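# Place the strawberry cake in the white basket

## Task

Get the strawberry cake inside the white basket, leaving the basket and every other object roughly where they started, and finish with neither arm (nor a wrist camera cable) touching any of them.

## Robot and tools

Robot: two 6-joint arms, left_arm and right_arm, each with a parallel two-finger gripper. Calibrated bases in the scene frame: left_arm at (-0.026, +0.301, 0) m, right_arm at (+0.053, -0.333, 0) m, both turned only slightly about z. Scene frame: origin at table height midway between the nominal bases, +x out over the table, +z up, left_arm on the +y side. Arm names do not match left/right in images. A gripper's fingers point along its own +z and separate along its y. end_effector_position is the point between the pads, roughly 1 cm short of the fingertips. Printed hand poses can be off by a few cm, more at long reach.

Joint order per arm (used everywhere): waist (joint1), shoulder (joint2), elbow (joint3), wrist pitch (joint4), wrist yaw (joint5), wrist roll (joint6). Stated ranges in rad: waist -2.618 to 3.054, shoulder 0.000 to 3.142, elbow 0.000 to 3.142, wrist pitch -1.571 to 1.571, wrist yaw -1.571 to 1.571, wrist roll -2.094 to 2.094. Wrist yaw has its sign flipped relative to the URDF in both commands and results; the ranges keep URDF signs, so a URDF range -0.5..2.0 becomes -2.0..0.5 in your numbers. Real ends may differ by up to 0.059 rad.

Row layout: every motion argument is one flat list of 14 numbers, each in [-1, 1], covering both arms even if only one moves: left_arm's 6 joint values then its opening, then right_arm's 6 joint values then its opening. Joint values are offsets, not poses: they are added to that arm's Joint targets as printed when the action (or move) begins, not to the previous row. Scale: 1.0 equals 2.224 rad for waist, shoulder and elbow, and 8.485 rad for the three wrist joints. So repeating an offset keeps moving the arm further. To hold an arm, send 0 for its joints. Opening is absolute: +1 fully open, -1 closed; values between go to that grip_measured reading. A 0 there is a real command, so resend the current opening to leave a gripper alone.

execute_actions(actions, cameras): actions is a list of actions; each action is a list of up to 15 rows, one row per 1/30 s step; a short action repeats its final row to fill 15 steps (0.5 s). An empty list just reports state and images. An action that would push any joint more than 0.059 rad past its stated end (measured from the start targets) is rejected for both arms; a malformed action, or a bad first action, rejects the whole call. cameras: names among cam_head_left, cam_head_right, cam_left_wrist, cam_right_wrist (each 672x504); omitted/null/["all"] gives all, [] gives none; an unknown name voids the call.

move(target, speed, blend, opening_speed, blocking, cameras): joint-space path toward target, a single 14-number row or a list of up to 15 rows, all offsets from the same starting Joint targets (not chained). speed is rad/s for the joint with farthest to travel, 0.01 to 12.57, default 0.5, one value or one per target. blend (rad) rounds corners in a list. opening_speed, 0.2 or more, per second on the -1..+1 scale, makes finger changes gradual; use a slow value near 0.2 when closing on the cake so it is not crushed. Paths take at least 0.5 s and are cut off beyond 10 s total. Moves do not avoid obstacles or the other arm; gripper paths curve. blocking=false returns after about 0.5 s while the move continues. The result adds a move: line, e.g. done, off_target (resting over 0.035 rad from target), moving, held or fault, plus limits=held if steps were withheld.

wait(seconds 0 to 10, cameras): lets time pass holding commands; returns early if a running move finishes. stop(cameras): brakes a running move. zoom_image(camera, region [x0, y0, x1, y1] in pixels, top-left origin, at most 504x504): closer look at that camera's latest image. read_manual(section "licences"): licence text only. finished_scene(scene): ends the current scene, given its integer number; irreversible.

Results: end_effector_position (m) and end_effector_quat_wxyz in the scene frame; Joint positions (rad), Joint velocities (rad/s; "within noise" when still), each followed by finger-pad gap in m (0.094 open); Joint targets, the base for your next offsets; Joint torques (N m, include arm weight, first three wrap at ±28); grip_measured on the command scale (reads a bit wide when empty, a little narrower than a hard held part); grip_effort_nm (motor effort, negative closing, not pad force); Tool commands. "joint sent to its limit" means a joint was clipped at its end. "joint command not followed" means the clearance check altered targets. MOTOR HOT warns of heating; at 90 °C the arm folds and idles, at 100 °C it goes limp.

Limits: per step each target leads its measured angle by at most 0.339 rad (big joints) or 2.2 rad (wrist); targets implying gripper travel over 200 mm are scaled back. Large offsets need several actions.

Avoid: dropping or releasing a moving cake, fast contacts, pressing into the table or basket, pushing things off the table, arms hitting or one gripper closing on the other, long stretched holds that heat motors. To stop pushing, command targets back past the measured positions. Release by opening well above grip_measured, then lift clear so nothing is touched at the end.

Each tool is called by a JSON object that holds its "op" and its "data", one argument or row to a line.

## Session

{"op": "execute_actions", "data": {
  "actions": []
}}

Scene clock: 0.00 s.
left_arm: end_effector_position=(+0.3624, +0.3385, +0.1097) grip_measured=+1.000 grip_effort_nm=n/a end_effector_quat_wxyz=(+0.602, -0.087, +0.789, +0.082) | right_arm: end_effector_position=(+0.4660, -0.3439, +0.1193) grip_measured=+1.000 grip_effort_nm=n/a end_effector_quat_wxyz=(+0.600, +0.032, +0.799, -0.027)
Joint positions: left_arm=[-0.053 1.534 0.331 0.929 0.258 -0.047 0.094] | right_arm=[0.002 1.547 0.43 0.833 -0.094 0.022 0.094]
Joint velocities: within noise
Joint torques (N m): no reading
Motor temperatures (°C): left_arm=[24 29 26 27 23 21 25] | right_arm=[24 31 28 37 24 22 22]
Heat: left arm: 29 °C; right arm: 37 °C.
Joint targets: left_arm=[-0.053 1.528 0.336 0.925 0.259 -0.048] | right_arm=[0.002 1.544 0.433 0.822 -0.095 0.022]
Tool commands: left_gripper/opening=+1.0 right_gripper/opening=+1.0

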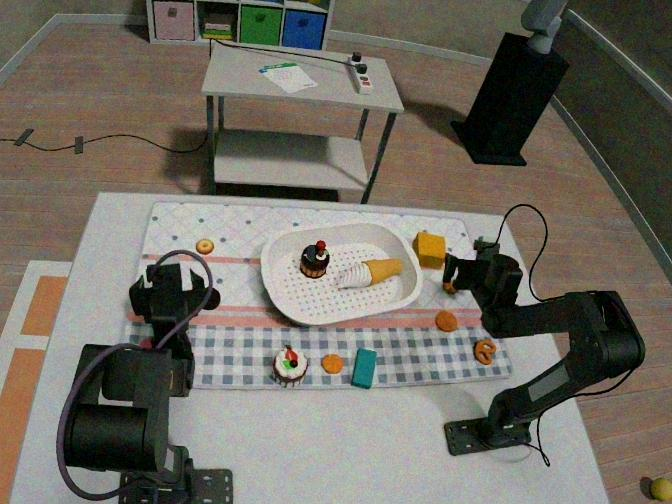

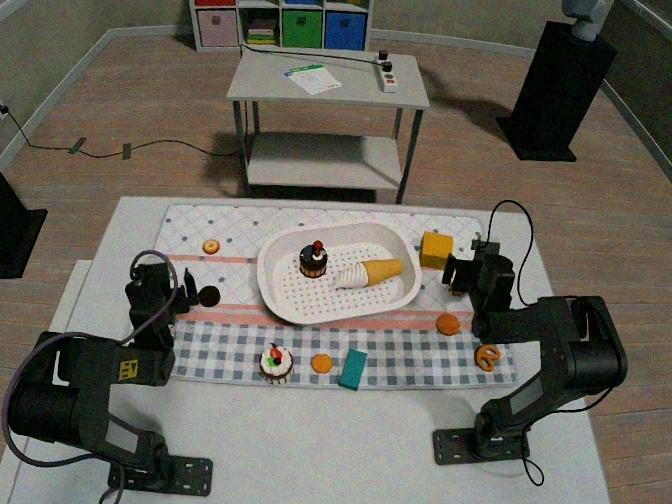

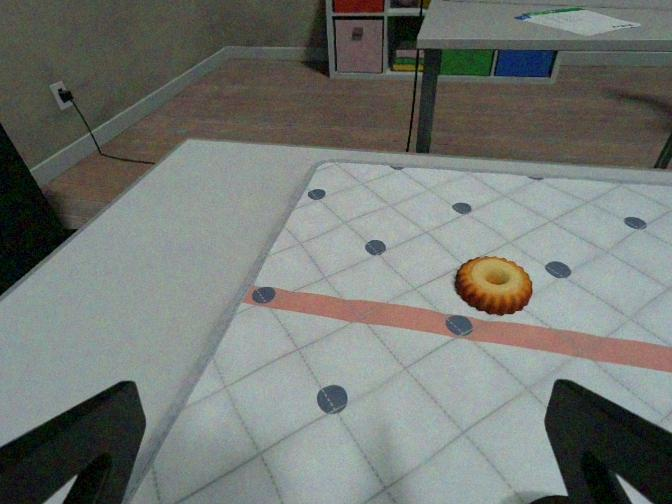

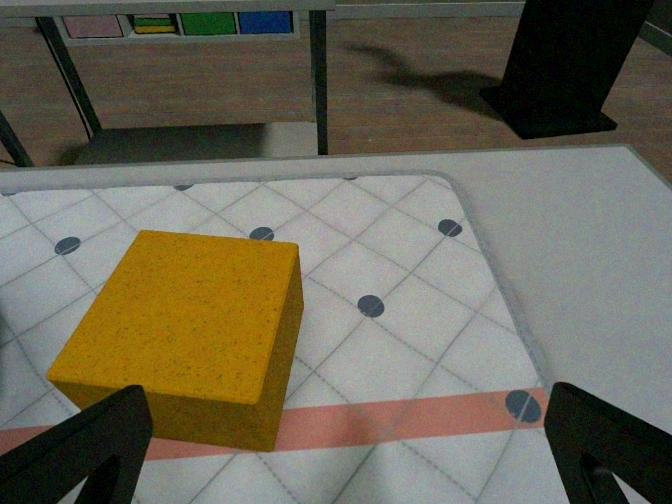

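{"op": "move", "data": {
  "target": [
    [0,0.1084,0.5737,-0.2757,-0.0305,0.0057,1,0,0,0,0,0,0,1],
    [-0.348,0.1084,0.5737,-0.2757,-0.0305,0.0057,1,0,0,0,0,0,0,1]
  ],
  "speed": 1.2
}}

Scene clock: 34.00 s.
left_arm: end_effector_position=(+0.1979, +0.0701, +0.1455) grip_measured=+1.000 grip_effort_nm=-0.002 end_effector_quat_wxyz=(+0.001, +0.389, +0.921, +0.000) | right_arm: end_effector_position=(+0.4660, -0.3439, +0.1193) grip_measured=+1.000 grip_effort_nm=0.027 end_effector_quat_wxyz=(+0.600, +0.032, +0.799, -0.027)
Joint positions: left_arm=[-0.834 1.76 1.584 -1.392 0.001 -0.005 0.094] | right_arm=[0.002 1.547 0.43 0.833 -0.094 0.022 0.094]
Joint velocities: within noise
Joint torques (N m): left_arm=[0.62 -6.69 8.12 0.13 0 0.08] | right_arm=[0.03 -4.94 7.01 1.54 -0.05 -0.01]
Motor temperatures (°C): left_arm=[24 29 27 34 23 21 24] | right_arm=[23 32 29 40 24 22 22]
Heat: left arm: 34 °C; right arm: 40 °C.
Joint targets: left_arm=[-0.827 1.769 1.613 -1.414 0.000 0.001] | right_arm=[0.002 1.544 0.433 0.822 -0.095 0.022]
move: done

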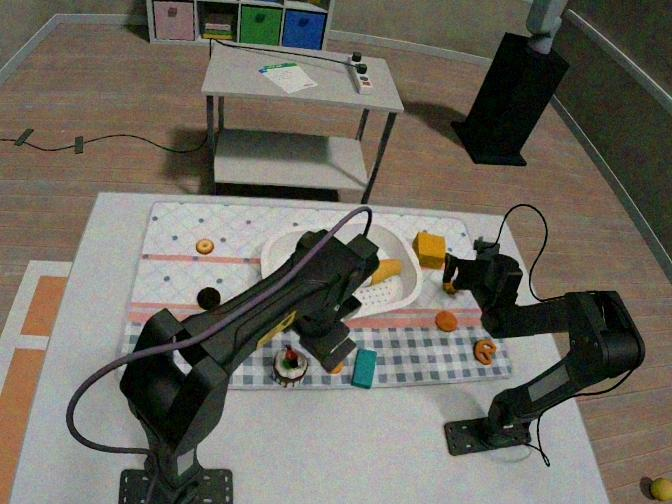

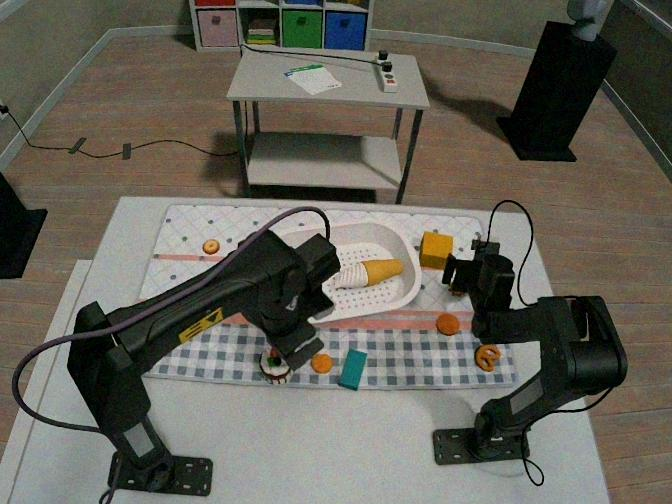

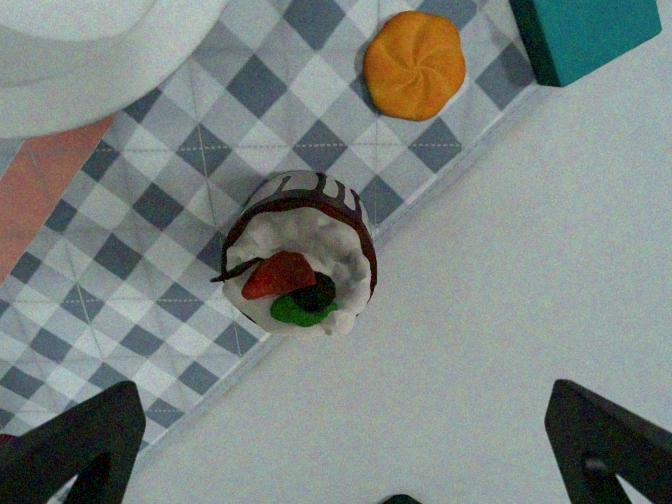

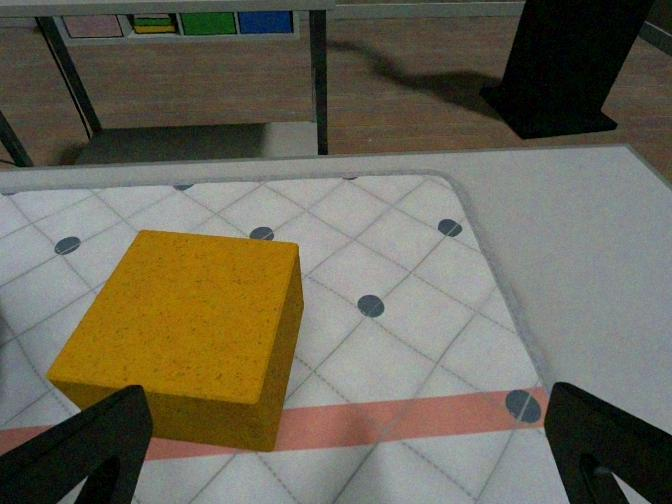

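{"op": "move", "data": {
  "target": [
    [0.0175,0,0,0,0,0,1,0,0,0,0,0,0,1],
    [0.0175,0.0144,-0.1821,0.0514,0,0,1,0,0,0,0,0,0,1]
  ],
  "speed": 0.6
}}

{"op": "zoom_image", "data": {
  "camera": "cam_head_right",
  "region": [200, 280, 400, 430]
}}

Scene clock: 56.93 s.
left_arm: end_effector_position=(+0.2042, +0.0842, +0.0445) grip_measured=+1.000 grip_effort_nm=0.002 end_effector_quat_wxyz=(+0.000, +0.368, +0.930, +0.000) | right_arm: end_effector_position=(+0.4660, -0.3439, +0.1193) grip_measured=+1.000 grip_effort_nm=0.027 end_effector_quat_wxyz=(+0.600, +0.032, +0.799, -0.027)
Joint positions: left_arm=[-0.788 1.794 1.218 -0.995 0.001 -0.005 0.094] | right_arm=[0.002 1.547 0.43 0.833 -0.094 0.022 0.094]
Joint velocities: within noise
Joint torques (N m): left_arm=[-0.01 -6.94 4.63 0.53 0 0.08] | right_arm=[0.03 -4.96 6.99 1.54 -0.05 -0.01]
Motor temperatures (°C): left_arm=[24 30 28 29 23 21 24] | right_arm=[23 32 29 41 24 22 22]
Heat: left arm: 30 °C; right arm: 41 °C.
Joint targets: left_arm=[-0.788 1.801 1.207 -0.978 0.000 0.001] | right_arm=[0.002 1.544 0.433 0.822 -0.095 0.022]
move: done

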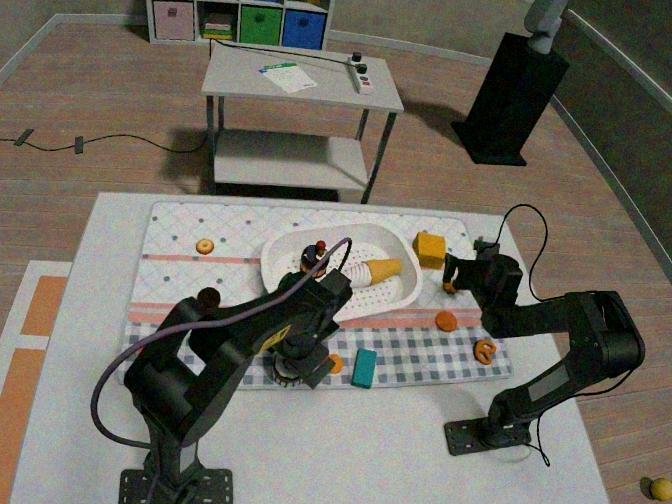

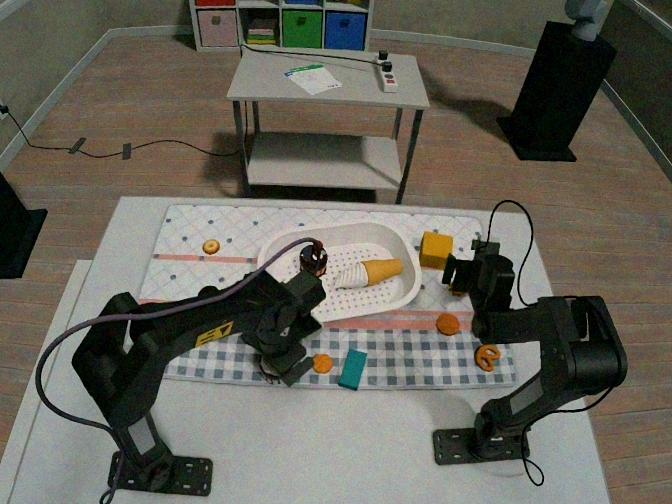

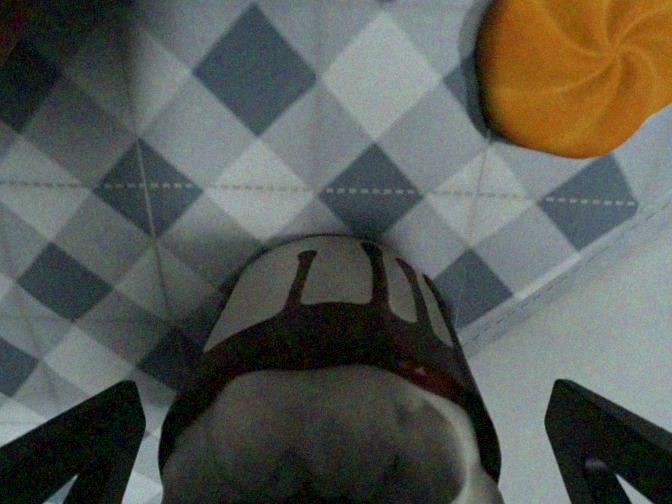

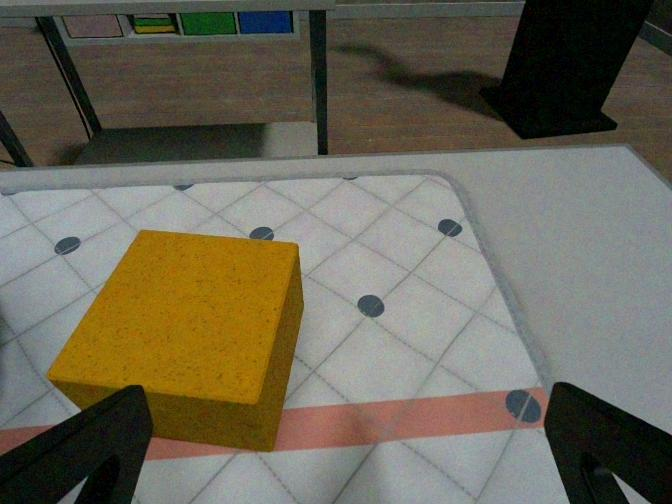

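Scaled by 2.520 from the camera's 672x504 image, which has a finer 960x720 frame.

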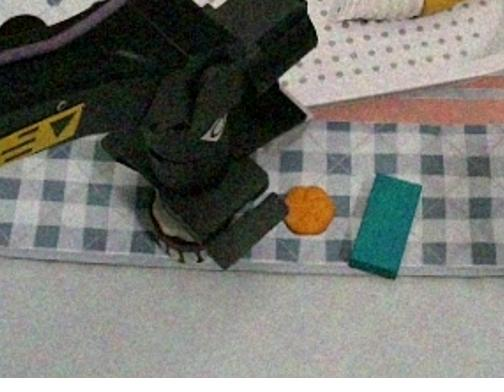

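{"op": "move", "data": {
  "target": [0,-0.0063,-0.027,0.0055,0,0,1,0,0,0,0,0,0,1],
  "speed": 0.3,
  "cameras": []
}}

{"op": "move", "data": {
  "target": [0,0,0,0,0,0,0.15,0,0,0,0,0,0,1],
  "opening_speed": 0.5
}}

Scene clock: 72.57 s.
left_arm: end_effector_position=(+0.1986, +0.0895, +0.0311) grip_measured=+1.000 grip_effort_nm=0.002 end_effector_quat_wxyz=(-0.005, +0.368, +0.930, +0.002) | right_arm: end_effector_position=(+0.4660, -0.3439, +0.1193) grip_measured=+1.000 grip_effort_nm=0.027 end_effector_quat_wxyz=(+0.600, +0.032, +0.799, -0.027)
Joint positions: left_arm=[-0.788 1.794 1.162 -0.949 0.001 -0.005 0.094] | right_arm=[0.002 1.547 0.43 0.833 -0.094 0.022 0.094]
Joint velocities: within noise
Joint torques (N m): left_arm=[-0.03 -7.94 4.27 0.5 0 0.08] | right_arm=[0.05 -4.94 7.02 1.54 -0.05 0]
Motor temperatures (°C): left_arm=[24 31 27 28 23 21 24] | right_arm=[23 32 29 41 24 22 21]
Heat: left arm: 31 °C; right arm: 41 °C.
Joint targets: left_arm=[-0.788 1.787 1.147 -0.931 0.000 0.001] | right_arm=[0.002 1.544 0.433 0.822 -0.095 0.022]
move: done
No camera images: "cameras" was empty.

Scene clock: 74.47 s.
left_arm: end_effector_position=(+0.1989, +0.0896, +0.0311) grip_measured=+0.400 grip_effort_nm=-1.028 end_effector_quat_wxyz=(-0.004, +0.368, +0.930, +0.003) | right_arm: end_effector_position=(+0.4660, -0.3439, +0.1193) grip_measured=+1.000 grip_effort_nm=0.032 end_effector_quat_wxyz=(+0.600, +0.032, +0.799, -0.027)
Joint positions: left_arm=[-0.788 1.794 1.162 -0.948 0.002 -0.005 0.066] | right_arm=[0.002 1.547 0.43 0.833 -0.094 0.022 0.094]
Joint velocities: within noise
Joint torques (N m): left_arm=[-0.02 -7.95 4.26 0.5 -0.01 0.09] | right_arm=[0.05 -4.94 7.01 1.55 -0.05 -0.01]
Motor temperatures (°C): left_arm=[24 31 27 28 23 21 24] | right_arm=[23 32 29 41 24 22 21]
Heat: left arm: 31 °C; right arm: 41 °C.
Joint targets: left_arm=[-0.788 1.787 1.147 -0.931 0.000 0.001] | right_arm=[0.002 1.544 0.433 0.822 -0.095 0.022]
move: done

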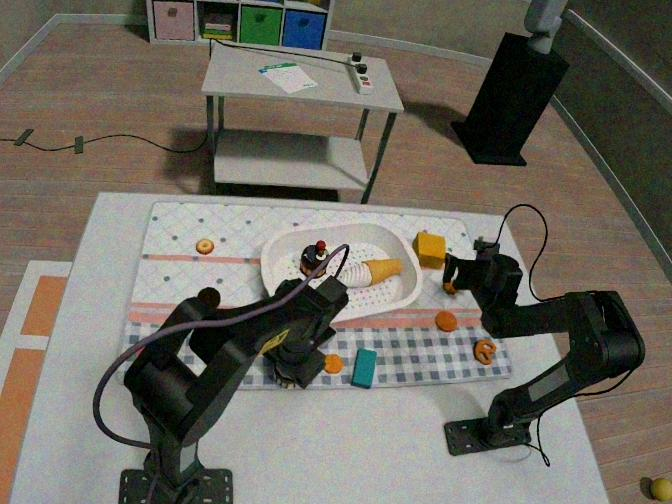

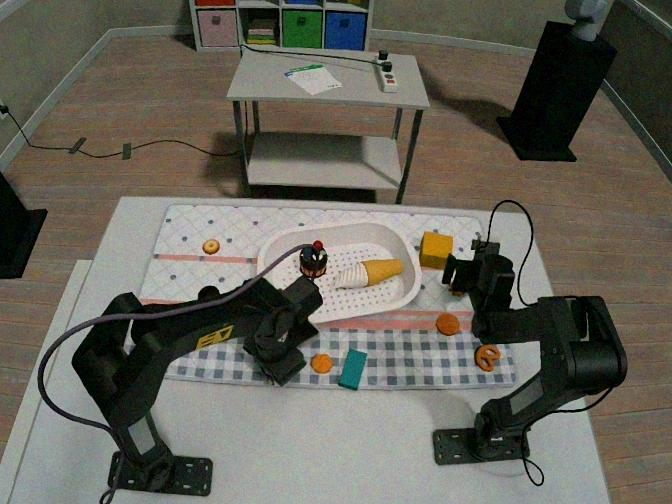

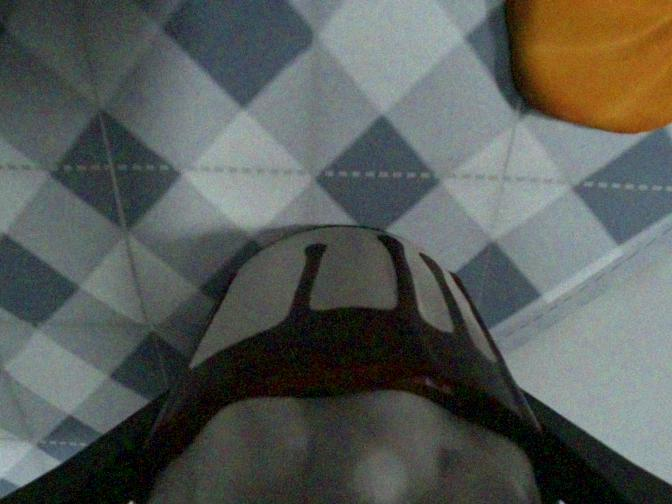

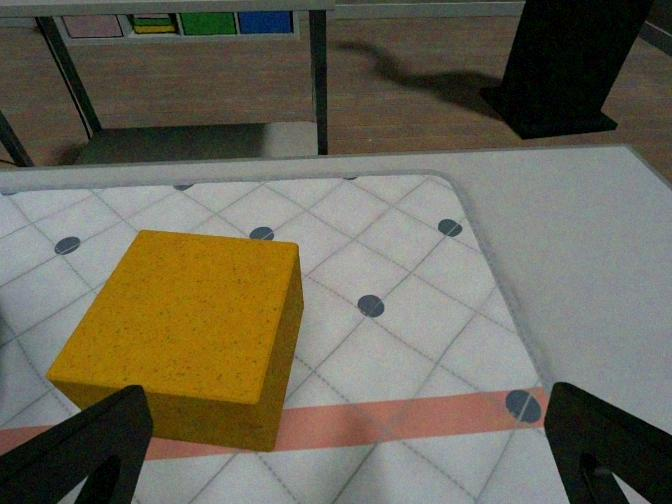

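{"op": "move", "data": {
  "target": [
    [0,-0.0081,0.2095,-0.0569,0,0,0.15,0,0,0,0,0,0,1],
    [0.09,-0.0081,0.2095,-0.0569,0,0,0.15,0,0,0,0,0,0,1]
  ],
  "speed": 0.6,
  "cameras": ["cam_head_left","cam_head_right","cam_left_wrist"]
}}

Scene clock: 82.83 s.
left_arm: end_effector_position=(+0.2496, +0.1327, +0.1360) grip_measured=+0.400 grip_effort_nm=-1.028 end_effector_quat_wxyz=(-0.013, +0.270, +0.963, +0.005) | right_arm: end_effector_position=(+0.4660, -0.3439, +0.1193) grip_measured=+1.000 grip_effort_nm=0.027 end_effector_quat_wxyz=(+0.600, +0.032, +0.799, -0.027)
Joint positions: left_arm=[-0.582 1.794 1.586 -1.392 0.003 -0.004 0.066] | right_arm=[0.002 1.547 0.43 0.833 -0.094 0.022 0.094]
Joint velocities: within noise
Joint torques (N m): left_arm=[-0.51 -9.78 7.87 0.06 -0.02 0.08] | right_arm=[0.03 -4.94 7.01 1.54 -0.05 0]
Motor temperatures (°C): left_arm=[24 32 27 27 23 20 25] | right_arm=[23 32 29 41 24 22 21]
Heat: left arm: 32 °C; right arm: 41 °C.
Joint targets: left_arm=[-0.588 1.770 1.613 -1.414 0.000 0.001] | right_arm=[0.002 1.544 0.433 0.822 -0.095 0.022]
move: done
Images, in order (width x height): cam_head_left 672x504, cam_head_right 672x504, cam_left_wrist 672x504.

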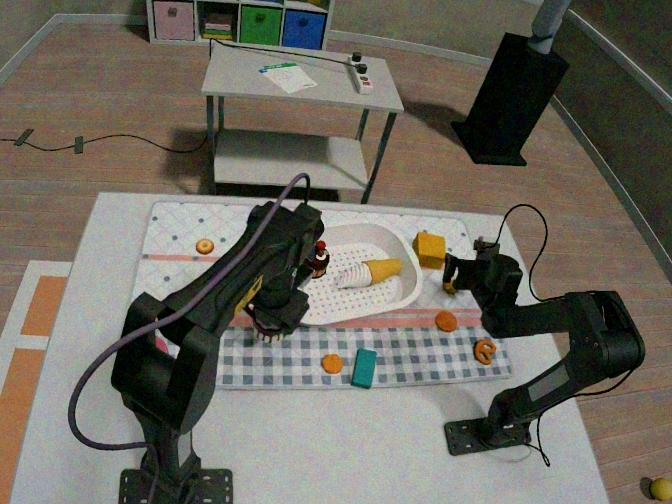

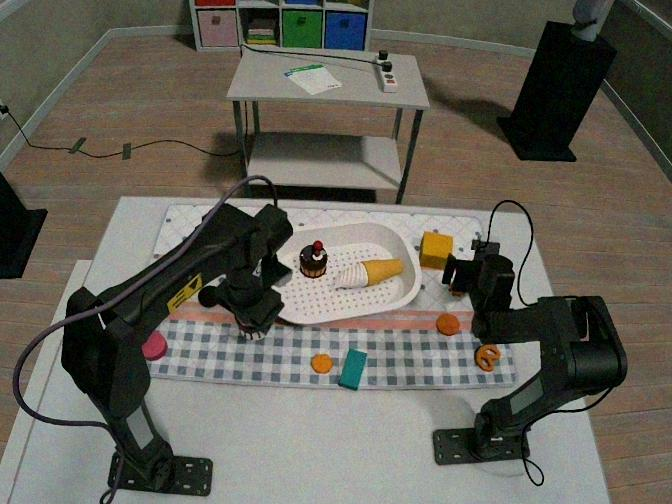

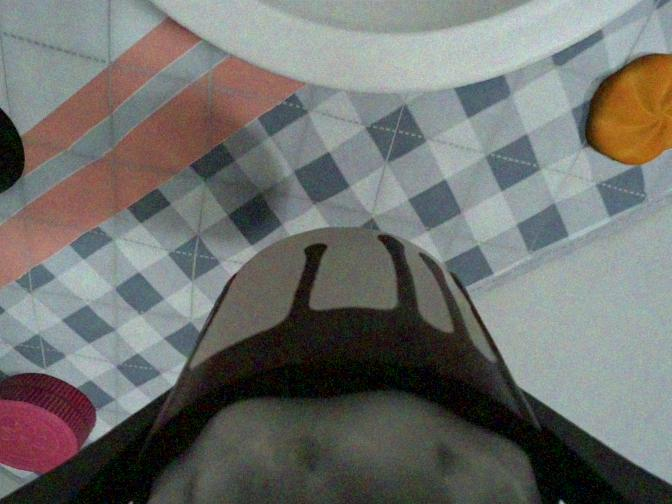

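{"op": "move", "data": {
  "target": [0,0.1484,0.2041,-0.0146,0,0,0.15,0,0,0,0,0,0,1],
  "speed": 0.6,
  "cameras": ["cam_head_left","cam_head_right","cam_left_wrist"]
}}

Scene clock: 94.90 s.
left_arm: end_effector_position=(+0.3134, +0.0935, +0.1460) grip_measured=+0.400 grip_effort_nm=-1.023 end_effector_quat_wxyz=(+0.000, +0.270, +0.963, +0.001) | right_arm: end_effector_position=(+0.4660, -0.3439, +0.1193) grip_measured=+1.000 grip_effort_nm=0.027 end_effector_quat_wxyz=(+0.600, +0.032, +0.799, -0.027)
Joint positions: left_arm=[-0.582 2.087 2.032 -1.516 0.003 -0.004 0.066] | right_arm=[0.002 1.547 0.43 0.833 -0.094 0.022 0.094]
Joint velocities: within noise
Joint torques (N m): left_arm=[-0.55 -9.29 8.53 0.1 -0.02 0.08] | right_arm=[0.03 -4.94 7.02 1.54 -0.05 -0.01]
Motor temperatures (°C): left_arm=[24 32 28 27 23 20 25] | right_arm=[23 32 29 41 24 22 21]
Heat: left arm: 32 °C; right arm: 41 °C.
Joint targets: left_arm=[-0.588 2.100 2.067 -1.538 0.000 0.001] | right_arm=[0.002 1.544 0.433 0.822 -0.095 0.022]
move: done
Images, in order (width x height): cam_head_left 672x504, cam_head_right 672x504, cam_left_wrist 672x504.

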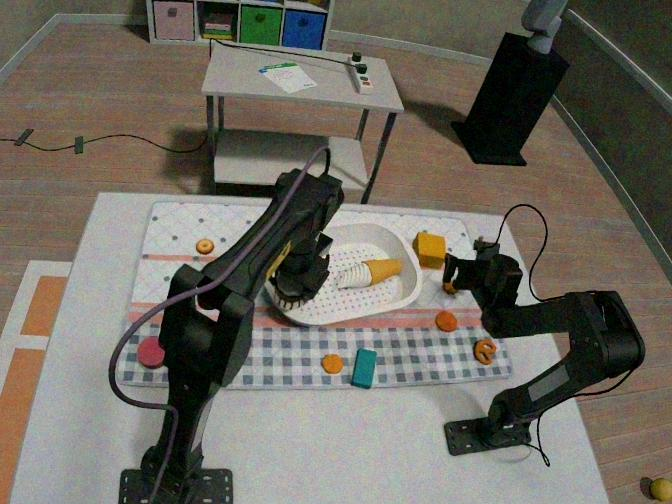

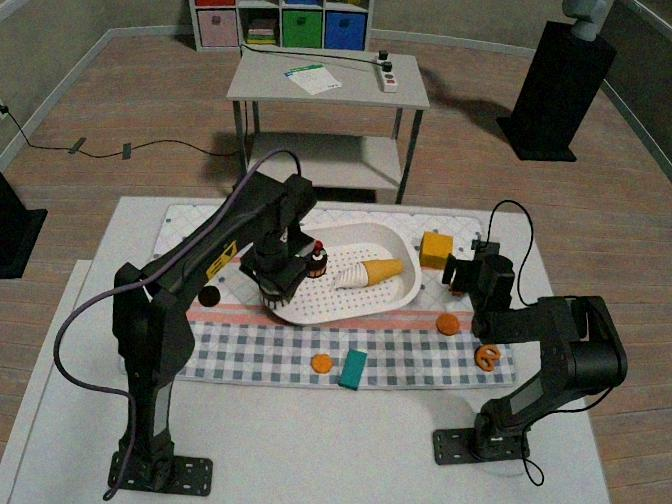

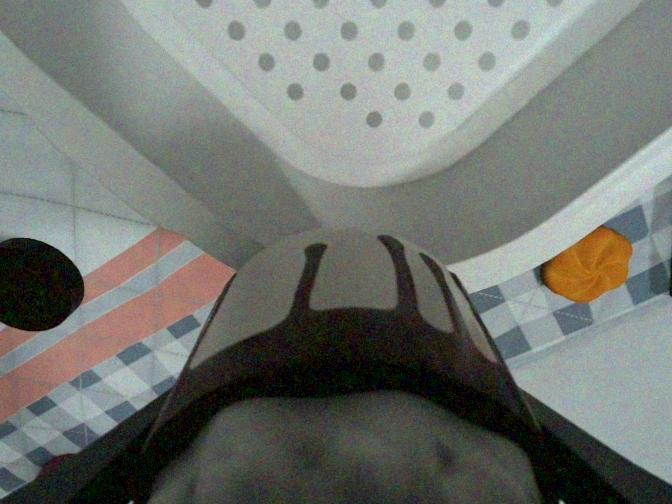

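{"op": "move", "data": {
  "target": [-0.0175,0.062,0.063,0,0,0,0.15,0,0,0,0,0,0,1],
  "speed": 0.6,
  "cameras": ["cam_head_left","cam_head_right","cam_left_wrist"]
}}

Scene clock: 114.93 s.
left_arm: end_effector_position=(+0.3283, +0.0625, +0.1256) grip_measured=+0.400 grip_effort_nm=-1.028 end_effector_quat_wxyz=(-0.003, +0.291, +0.957, +0.002) | right_arm: end_effector_position=(+0.4660, -0.3439, +0.1193) grip_measured=+1.000 grip_effort_nm=0.027 end_effector_quat_wxyz=(+0.600, +0.032, +0.799, -0.027)
Joint positions: left_arm=[-0.626 2.229 2.175 -1.524 0.003 -0.004 0.066] | right_arm=[0.002 1.547 0.43 0.833 -0.094 0.022 0.094]
Joint velocities: within noise
Joint torques (N m): left_arm=[-0.13 -10.73 8.27 0.18 -0.02 0.08] | right_arm=[0.05 -4.94 7.01 1.54 -0.04 -0.01]
Motor temperatures (°C): left_arm=[24 33 28 26 23 20 25] | right_arm=[23 31 28 41 24 21 21]
Heat: left arm: 33 °C; right arm: 41 °C.
Joint targets: left_arm=[-0.627 2.237 2.207 -1.538 0.000 0.001] | right_arm=[0.002 1.544 0.433 0.822 -0.095 0.022]
move: done
Images, in order (width x height): cam_head_left 672x504, cam_head_right 672x504, cam_left_wrist 672x504.

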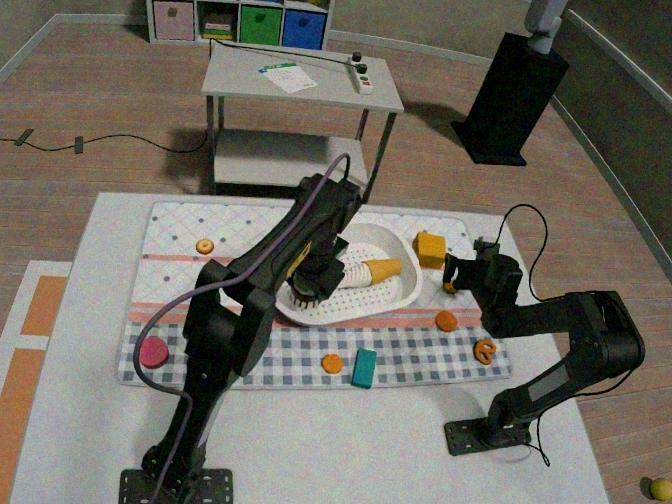

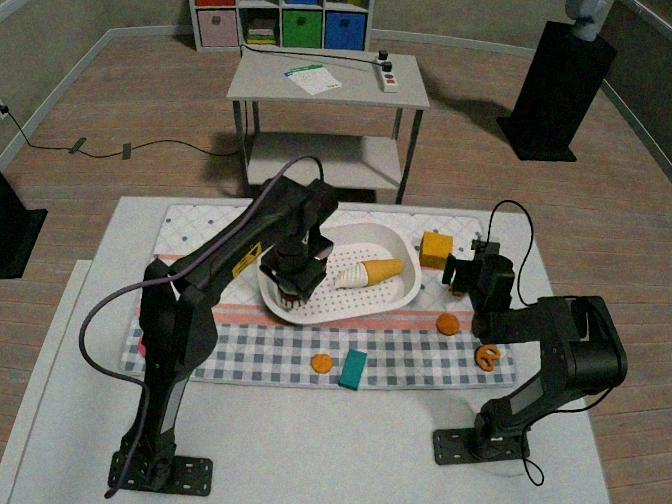

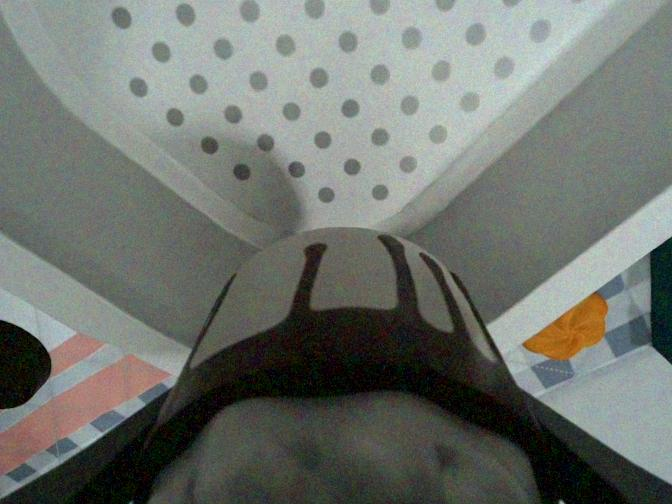

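{"op": "move", "data": {
  "target": [
    [0,0.0683,0.0625,0.0012,0,0,0.15,0,0,0,0,0,0,1],
    [0,0.1025,0.0211,0.021,0,0,0.15,0,0,0,0,0,0,1]
  ],
  "speed": 0.3,
  "cameras": ["cam_head_left","cam_head_right","cam_left_wrist"]
}}

{"op": "zoom_image", "data": {
  "camera": "cam_head_right",
  "region": [230, 200, 430, 350]
}}

Scene clock: 129.23 s.
left_arm: end_effector_position=(+0.3695, +0.0345, +0.0500) grip_measured=+0.400 grip_effort_nm=-1.023 end_effector_quat_wxyz=(+0.003, +0.291, +0.957, +0.001) | right_arm: end_effector_position=(+0.4660, -0.3439, +0.1193) grip_measured=+1.000 grip_effort_nm=0.027 end_effector_quat_wxyz=(+0.600, +0.032, +0.799, -0.027)
Joint positions: left_arm=[-0.626 2.455 2.264 -1.375 0.003 -0.004 0.066] | right_arm=[0.002 1.547 0.43 0.833 -0.094 0.022 0.094]
Joint velocities: within noise
Joint torques (N m): left_arm=[-0.12 -12.25 4.94 0.5 -0.01 0.08] | right_arm=[0.03 -4.93 7.01 1.54 -0.05 0]
Motor temperatures (°C): left_arm=[24 33 30 25 23 20 26] | right_arm=[23 31 28 42 24 21 21]
Heat: left arm: 33 °C; right arm: 42 °C.
Joint targets: left_arm=[-0.627 2.465 2.254 -1.360 0.000 0.001] | right_arm=[0.002 1.544 0.433 0.822 -0.095 0.022]
move: done
Images, in order (width x height): cam_head_left 672x504, cam_head_right 672x504, cam_left_wrist 672x504.

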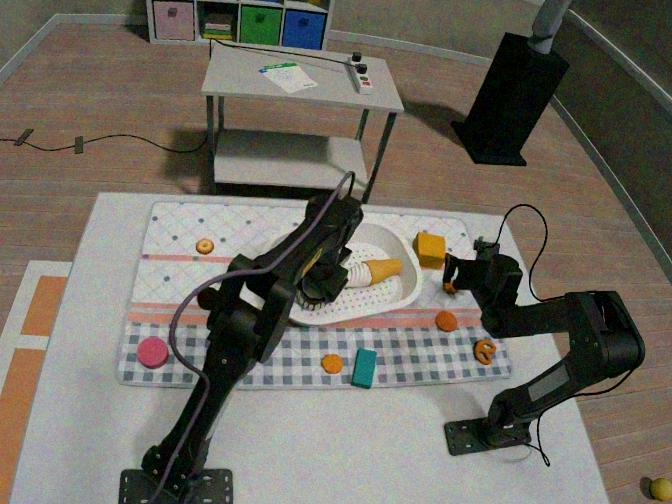

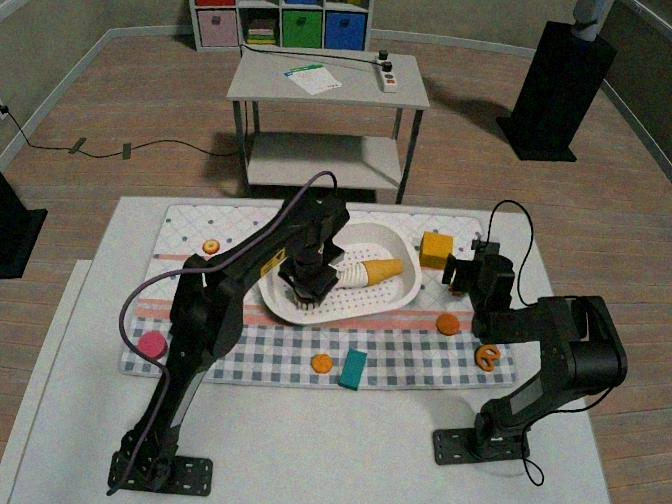

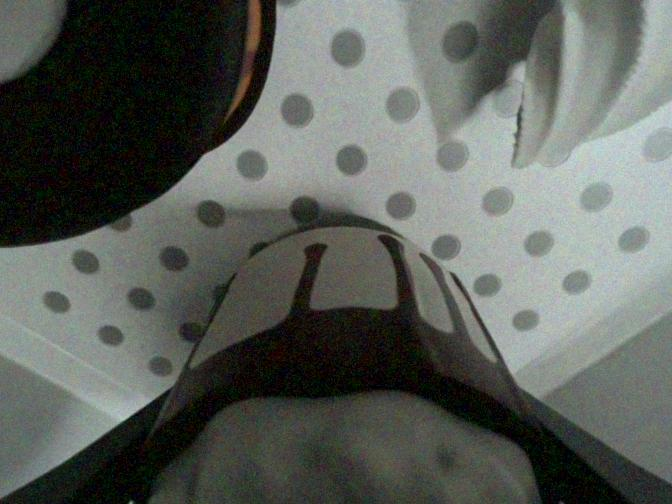

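Scaled by 2.520 from the camera's 672x504 image, which has a finer 960x720 frame.

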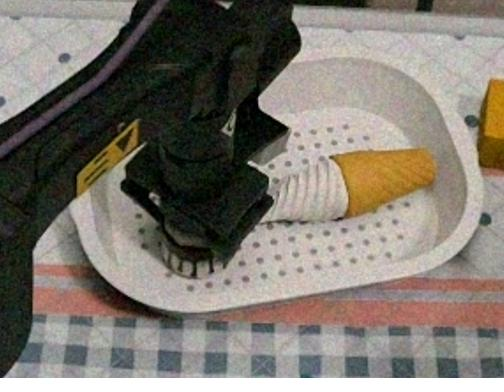

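{"op": "move", "data": {
  "target": [0,0.0063,0,0,0,0,0.15,0,0,0,0,0,0,1],
  "speed": 0.1,
  "cameras": ["cam_left_wrist"]
}}

Scene clock: 137.70 s.
left_arm: end_effector_position=(+0.3694, +0.0346, +0.0474) grip_measured=+0.400 grip_effort_nm=-1.023 end_effector_quat_wxyz=(+0.000, +0.291, +0.957, +0.001) | right_arm: end_effector_position=(+0.4660, -0.3439, +0.1193) grip_measured=+1.000 grip_effort_nm=0.027 end_effector_quat_wxyz=(+0.600, +0.032, +0.799, -0.027)
Joint positions: left_arm=[-0.626 2.461 2.264 -1.374 0.003 -0.004 0.066] | right_arm=[0.002 1.547 0.43 0.833 -0.094 0.022 0.094]
Joint velocities: within noise
Joint torques (N m): left_arm=[-0.14 -11.62 4.96 0.48 -0.01 0.08] | right_arm=[0.03 -4.94 7.01 1.54 -0.05 -0.01]
Motor temperatures (°C): left_arm=[24 33 29 25 23 20 26] | right_arm=[23 31 28 42 24 21 21]
Heat: left arm: 33 °C; right arm: 42 °C.
Joint targets: left_arm=[-0.627 2.479 2.254 -1.360 0.000 0.001] | right_arm=[0.002 1.544 0.433 0.822 -0.095 0.022]
move: done
Images, in order (width x height): cam_left_wrist 672x504.

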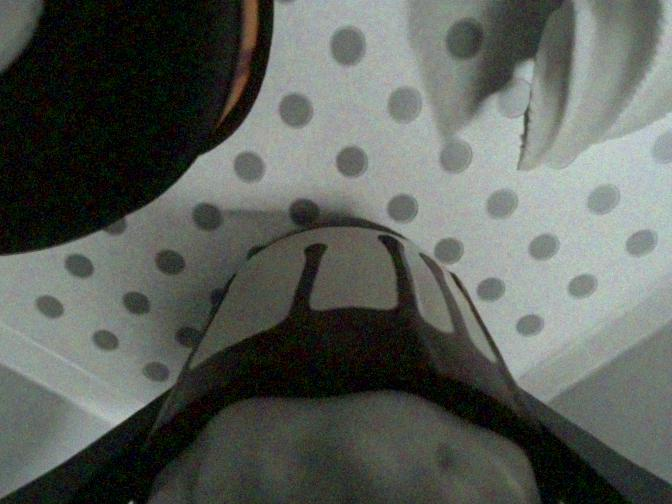

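{"op": "move", "data": {
  "target": [0,0.0045,-0.003,0,0,0,0.15,0,0,0,0,0,0,1],
  "speed": 0.1,
  "cameras": ["cam_left_wrist"]
}}

{"op": "move", "data": {
  "target": [0,0.0045,-0.003,0,0,0,0.15,0,0,0,0,0,0,1],
  "speed": 0.1,
  "cameras": ["cam_left_wrist"]
}}

Scene clock: 141.50 s.
left_arm: end_effector_position=(+0.3688, +0.0350, +0.0427) grip_measured=+0.400 grip_effort_nm=-1.028 end_effector_quat_wxyz=(-0.004, +0.291, +0.957, +0.003) | right_arm: end_effector_position=(+0.4660, -0.3439, +0.1193) grip_measured=+1.000 grip_effort_nm=0.032 end_effector_quat_wxyz=(+0.600, +0.032, +0.799, -0.027)
Joint positions: left_arm=[-0.626 2.471 2.264 -1.374 0.003 -0.004 0.066] | right_arm=[0.002 1.547 0.43 0.833 -0.094 0.022 0.094]
Joint velocities: within noise
Joint torques (N m): left_arm=[-0.12 -11.69 4.42 0.46 -0.02 0.08] | right_arm=[0.03 -4.93 7.01 1.54 -0.05 -0.01]
Motor temperatures (°C): left_arm=[23 34 29 25 23 20 26] | right_arm=[23 31 28 42 23 21 21]
Heat: left arm: 34 °C; right arm: 42 °C.
Joint targets: left_arm=[-0.627 2.490 2.248 -1.359 0.000 0.001] | right_arm=[0.002 1.544 0.433 0.822 -0.095 0.022]
move: done
Images, in order (width x height): cam_left_wrist 672x504.

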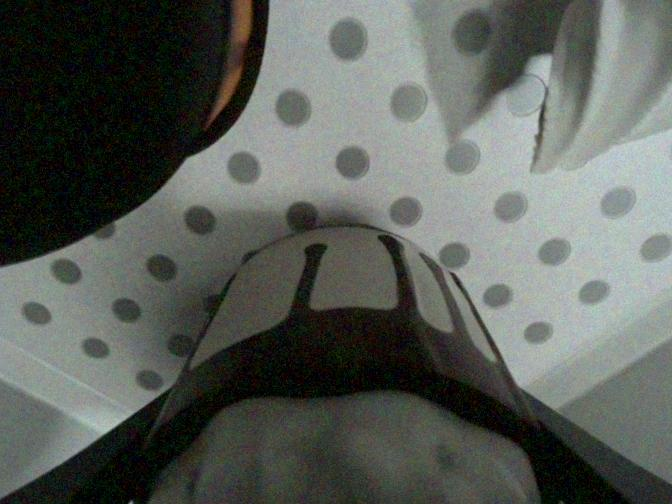

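Scene clock: 142.20 s.
left_arm: end_effector_position=(+0.3685, +0.0352, +0.0420) grip_measured=+0.400 grip_effort_nm=-1.023 end_effector_quat_wxyz=(-0.005, +0.291, +0.957, +0.003) | right_arm: end_effector_position=(+0.4660, -0.3439, +0.1193) grip_measured=+1.000 grip_effort_nm=0.027 end_effector_quat_wxyz=(+0.600, +0.032, +0.799, -0.027)
Joint positions: left_arm=[-0.626 2.472 2.263 -1.374 0.003 -0.004 0.066] | right_arm=[0.002 1.547 0.43 0.833 -0.094 0.022 0.094]
Joint velocities: within noise
Joint torques (N m): left_arm=[-0.12 -10.96 4.03 0.45 -0.02 0.08] | right_arm=[0.05 -4.96 7.01 1.54 -0.05 0]
Motor temperatures (°C): left_arm=[23 34 29 25 23 20 26] | right_arm=[23 31 28 42 23 21 21]
Heat: left arm: 34 °C; right arm: 42 °C.
Joint targets: left_arm=[-0.627 2.499 2.241 -1.360 0.000 0.001] | right_arm=[0.002 1.544 0.433 0.822 -0.095 0.022]
move: done
Images, in order (width x height): cam_left_wrist 672x504.

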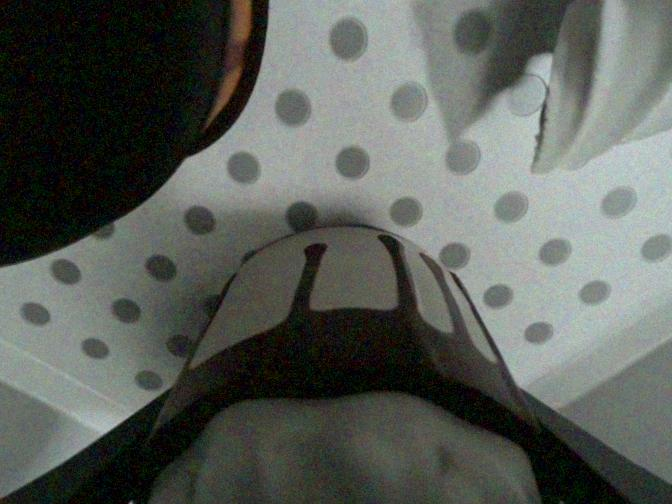

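{"op": "move", "data": {
  "target": [0,0,0,0,0,0,0.8,0,0,0,0,0,0,1],
  "opening_speed": 1,
  "cameras": ["cam_left_wrist"]
}}

{"op": "move", "data": {
  "target": [
    [0,-0.067,0.065,-0.045,0,0,0.8,0,0,0,0,0,0,1],
    [0.27,-0.2,0.02,-0.06,0,0,0.8,0,0,0,0,0,0,1]
  ],
  "speed": 0.5
}}

Scene clock: 148.47 s.
left_arm: end_effector_position=(+0.3669, +0.0363, +0.0370) grip_measured=+0.798 grip_effort_nm=0.115 end_effector_quat_wxyz=(-0.011, +0.291, +0.957, +0.005) | right_arm: end_effector_position=(+0.4660, -0.3439, +0.1193) grip_measured=+1.000 grip_effort_nm=0.027 end_effector_quat_wxyz=(+0.600, +0.032, +0.799, -0.027)
Joint positions: left_arm=[-0.626 2.479 2.256 -1.373 0.003 -0.004 0.084] | right_arm=[0.002 1.547 0.43 0.833 -0.094 0.022 0.094]
Joint velocities: left_arm=[within noise] | right_arm=[-0.012 -0.007 0.002 -0.037 -0.154 -0.007 0]
Joint torques (N m): left_arm=[-0.12 -11.49 4.56 0.41 -0.02 0.08] | right_arm=[0.02 -4.94 6.99 1.54 -0.05 -0.01]
Motor temperatures (°C): left_arm=[23 33 28 25 23 20 26] | right_arm=[23 31 28 42 23 21 21]
Heat: left arm: 33 °C; right arm: 42 °C.
Joint targets: left_arm=[-0.627 2.500 2.241 -1.359 0.000 0.001] | right_arm=[0.002 1.544 0.433 0.822 -0.095 0.022]
move: done
Images, in order (width x height): cam_left_wrist 672x504.

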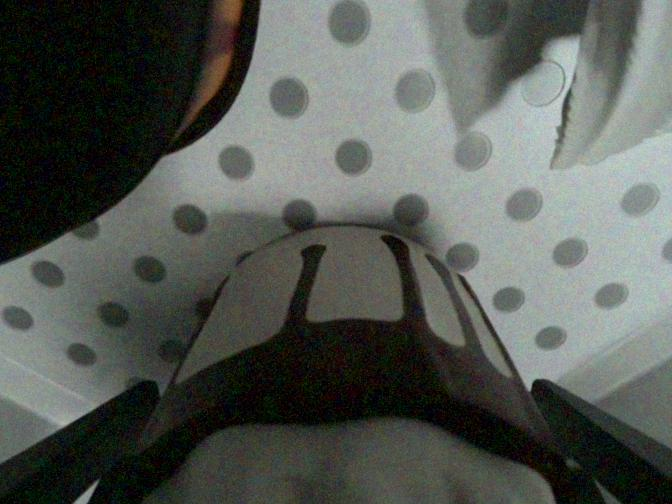

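target 1 of 2 would take left_arm's wrist pitch more than 0.059 radians past the lower end of its range (-1.571 radians), so nothing of the call was run. Give that joint a number nearer 0 in that row, or first move the joint away from that end.

{"op": "move", "data": {
  "target": [
    [0,-0.05,0.047,-0.0199,0,0,0.8,0,0,0,0,0,0,1],
    [0.1,-0.3,-0.27,-0.0,0,0,0.8,0,0,0,0,0,0,1]
  ],
  "speed": 0.5
}}

Scene clock: 155.23 s.
left_arm: end_effector_position=(+0.2955, +0.1752, +0.1331) grip_measured=+0.798 grip_effort_nm=0.115 end_effector_quat_wxyz=(-0.002, +0.185, +0.983, +0.002) | right_arm: end_effector_position=(+0.4660, -0.3439, +0.1193) grip_measured=+1.000 grip_effort_nm=0.027 end_effector_quat_wxyz=(+0.600, +0.032, +0.799, -0.027)
Joint positions: left_arm=[-0.407 1.859 1.658 -1.375 0.002 -0.004 0.084] | right_arm=[0.002 1.547 0.43 0.833 -0.094 0.022 0.094]
Joint velocities: within noise
Joint torques (N m): left_arm=[0.21 -10.69 4.37 0.47 -0.01 0.08] | right_arm=[0.05 -4.97 6.99 1.54 -0.05 -0.01]
Motor temperatures (°C): left_arm=[23 35 28 25 23 20 25] | right_arm=[23 31 28 42 23 21 21]
Heat: left arm: 35 °C; right arm: 42 °C.
Joint targets: left_arm=[-0.404 1.832 1.640 -1.359 0.000 0.001] | right_arm=[0.002 1.544 0.433 0.822 -0.095 0.022]
move: done

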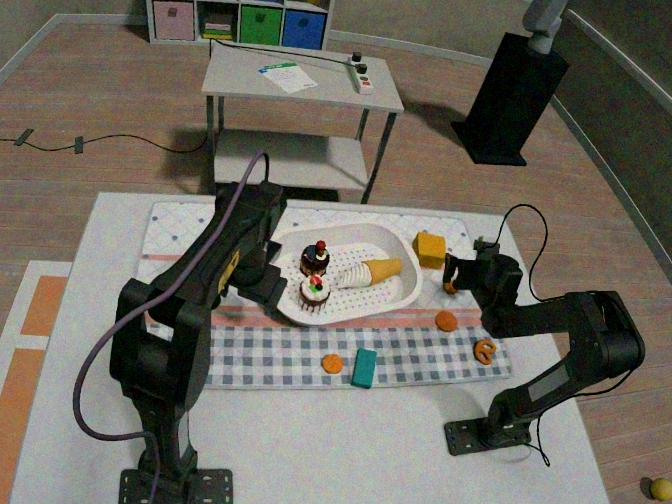

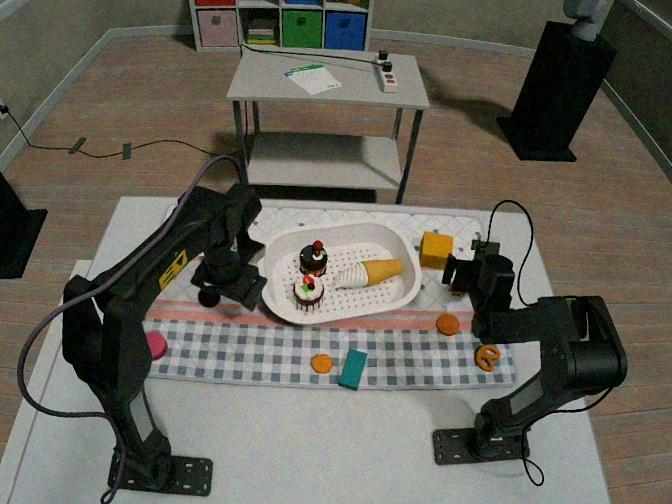

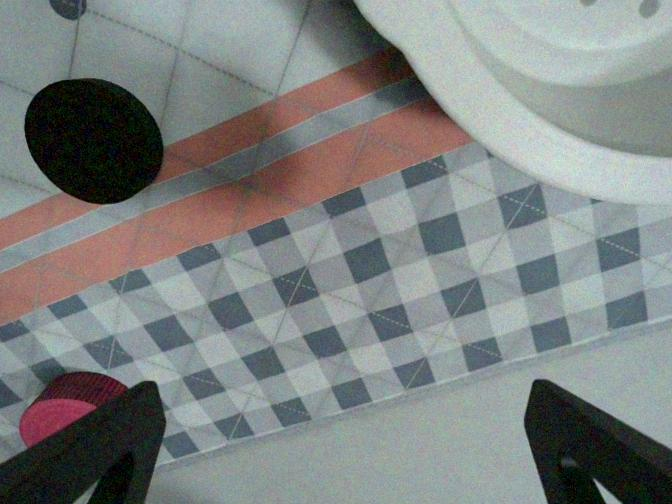

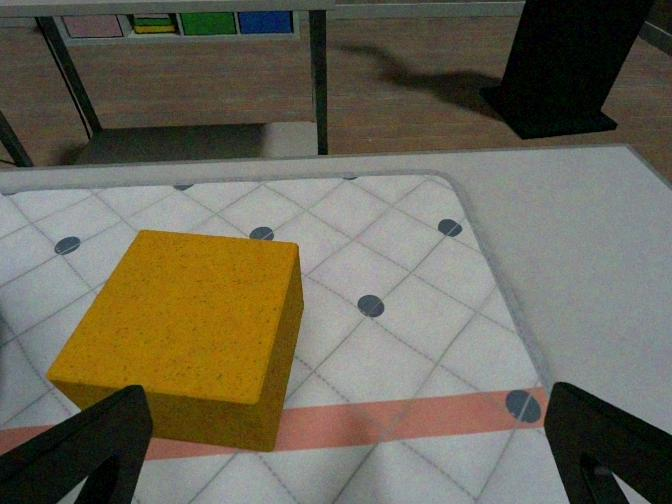

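{"op": "finished_scene", "data": {
  "scene": 1
}}

The scene is finished: the task was done.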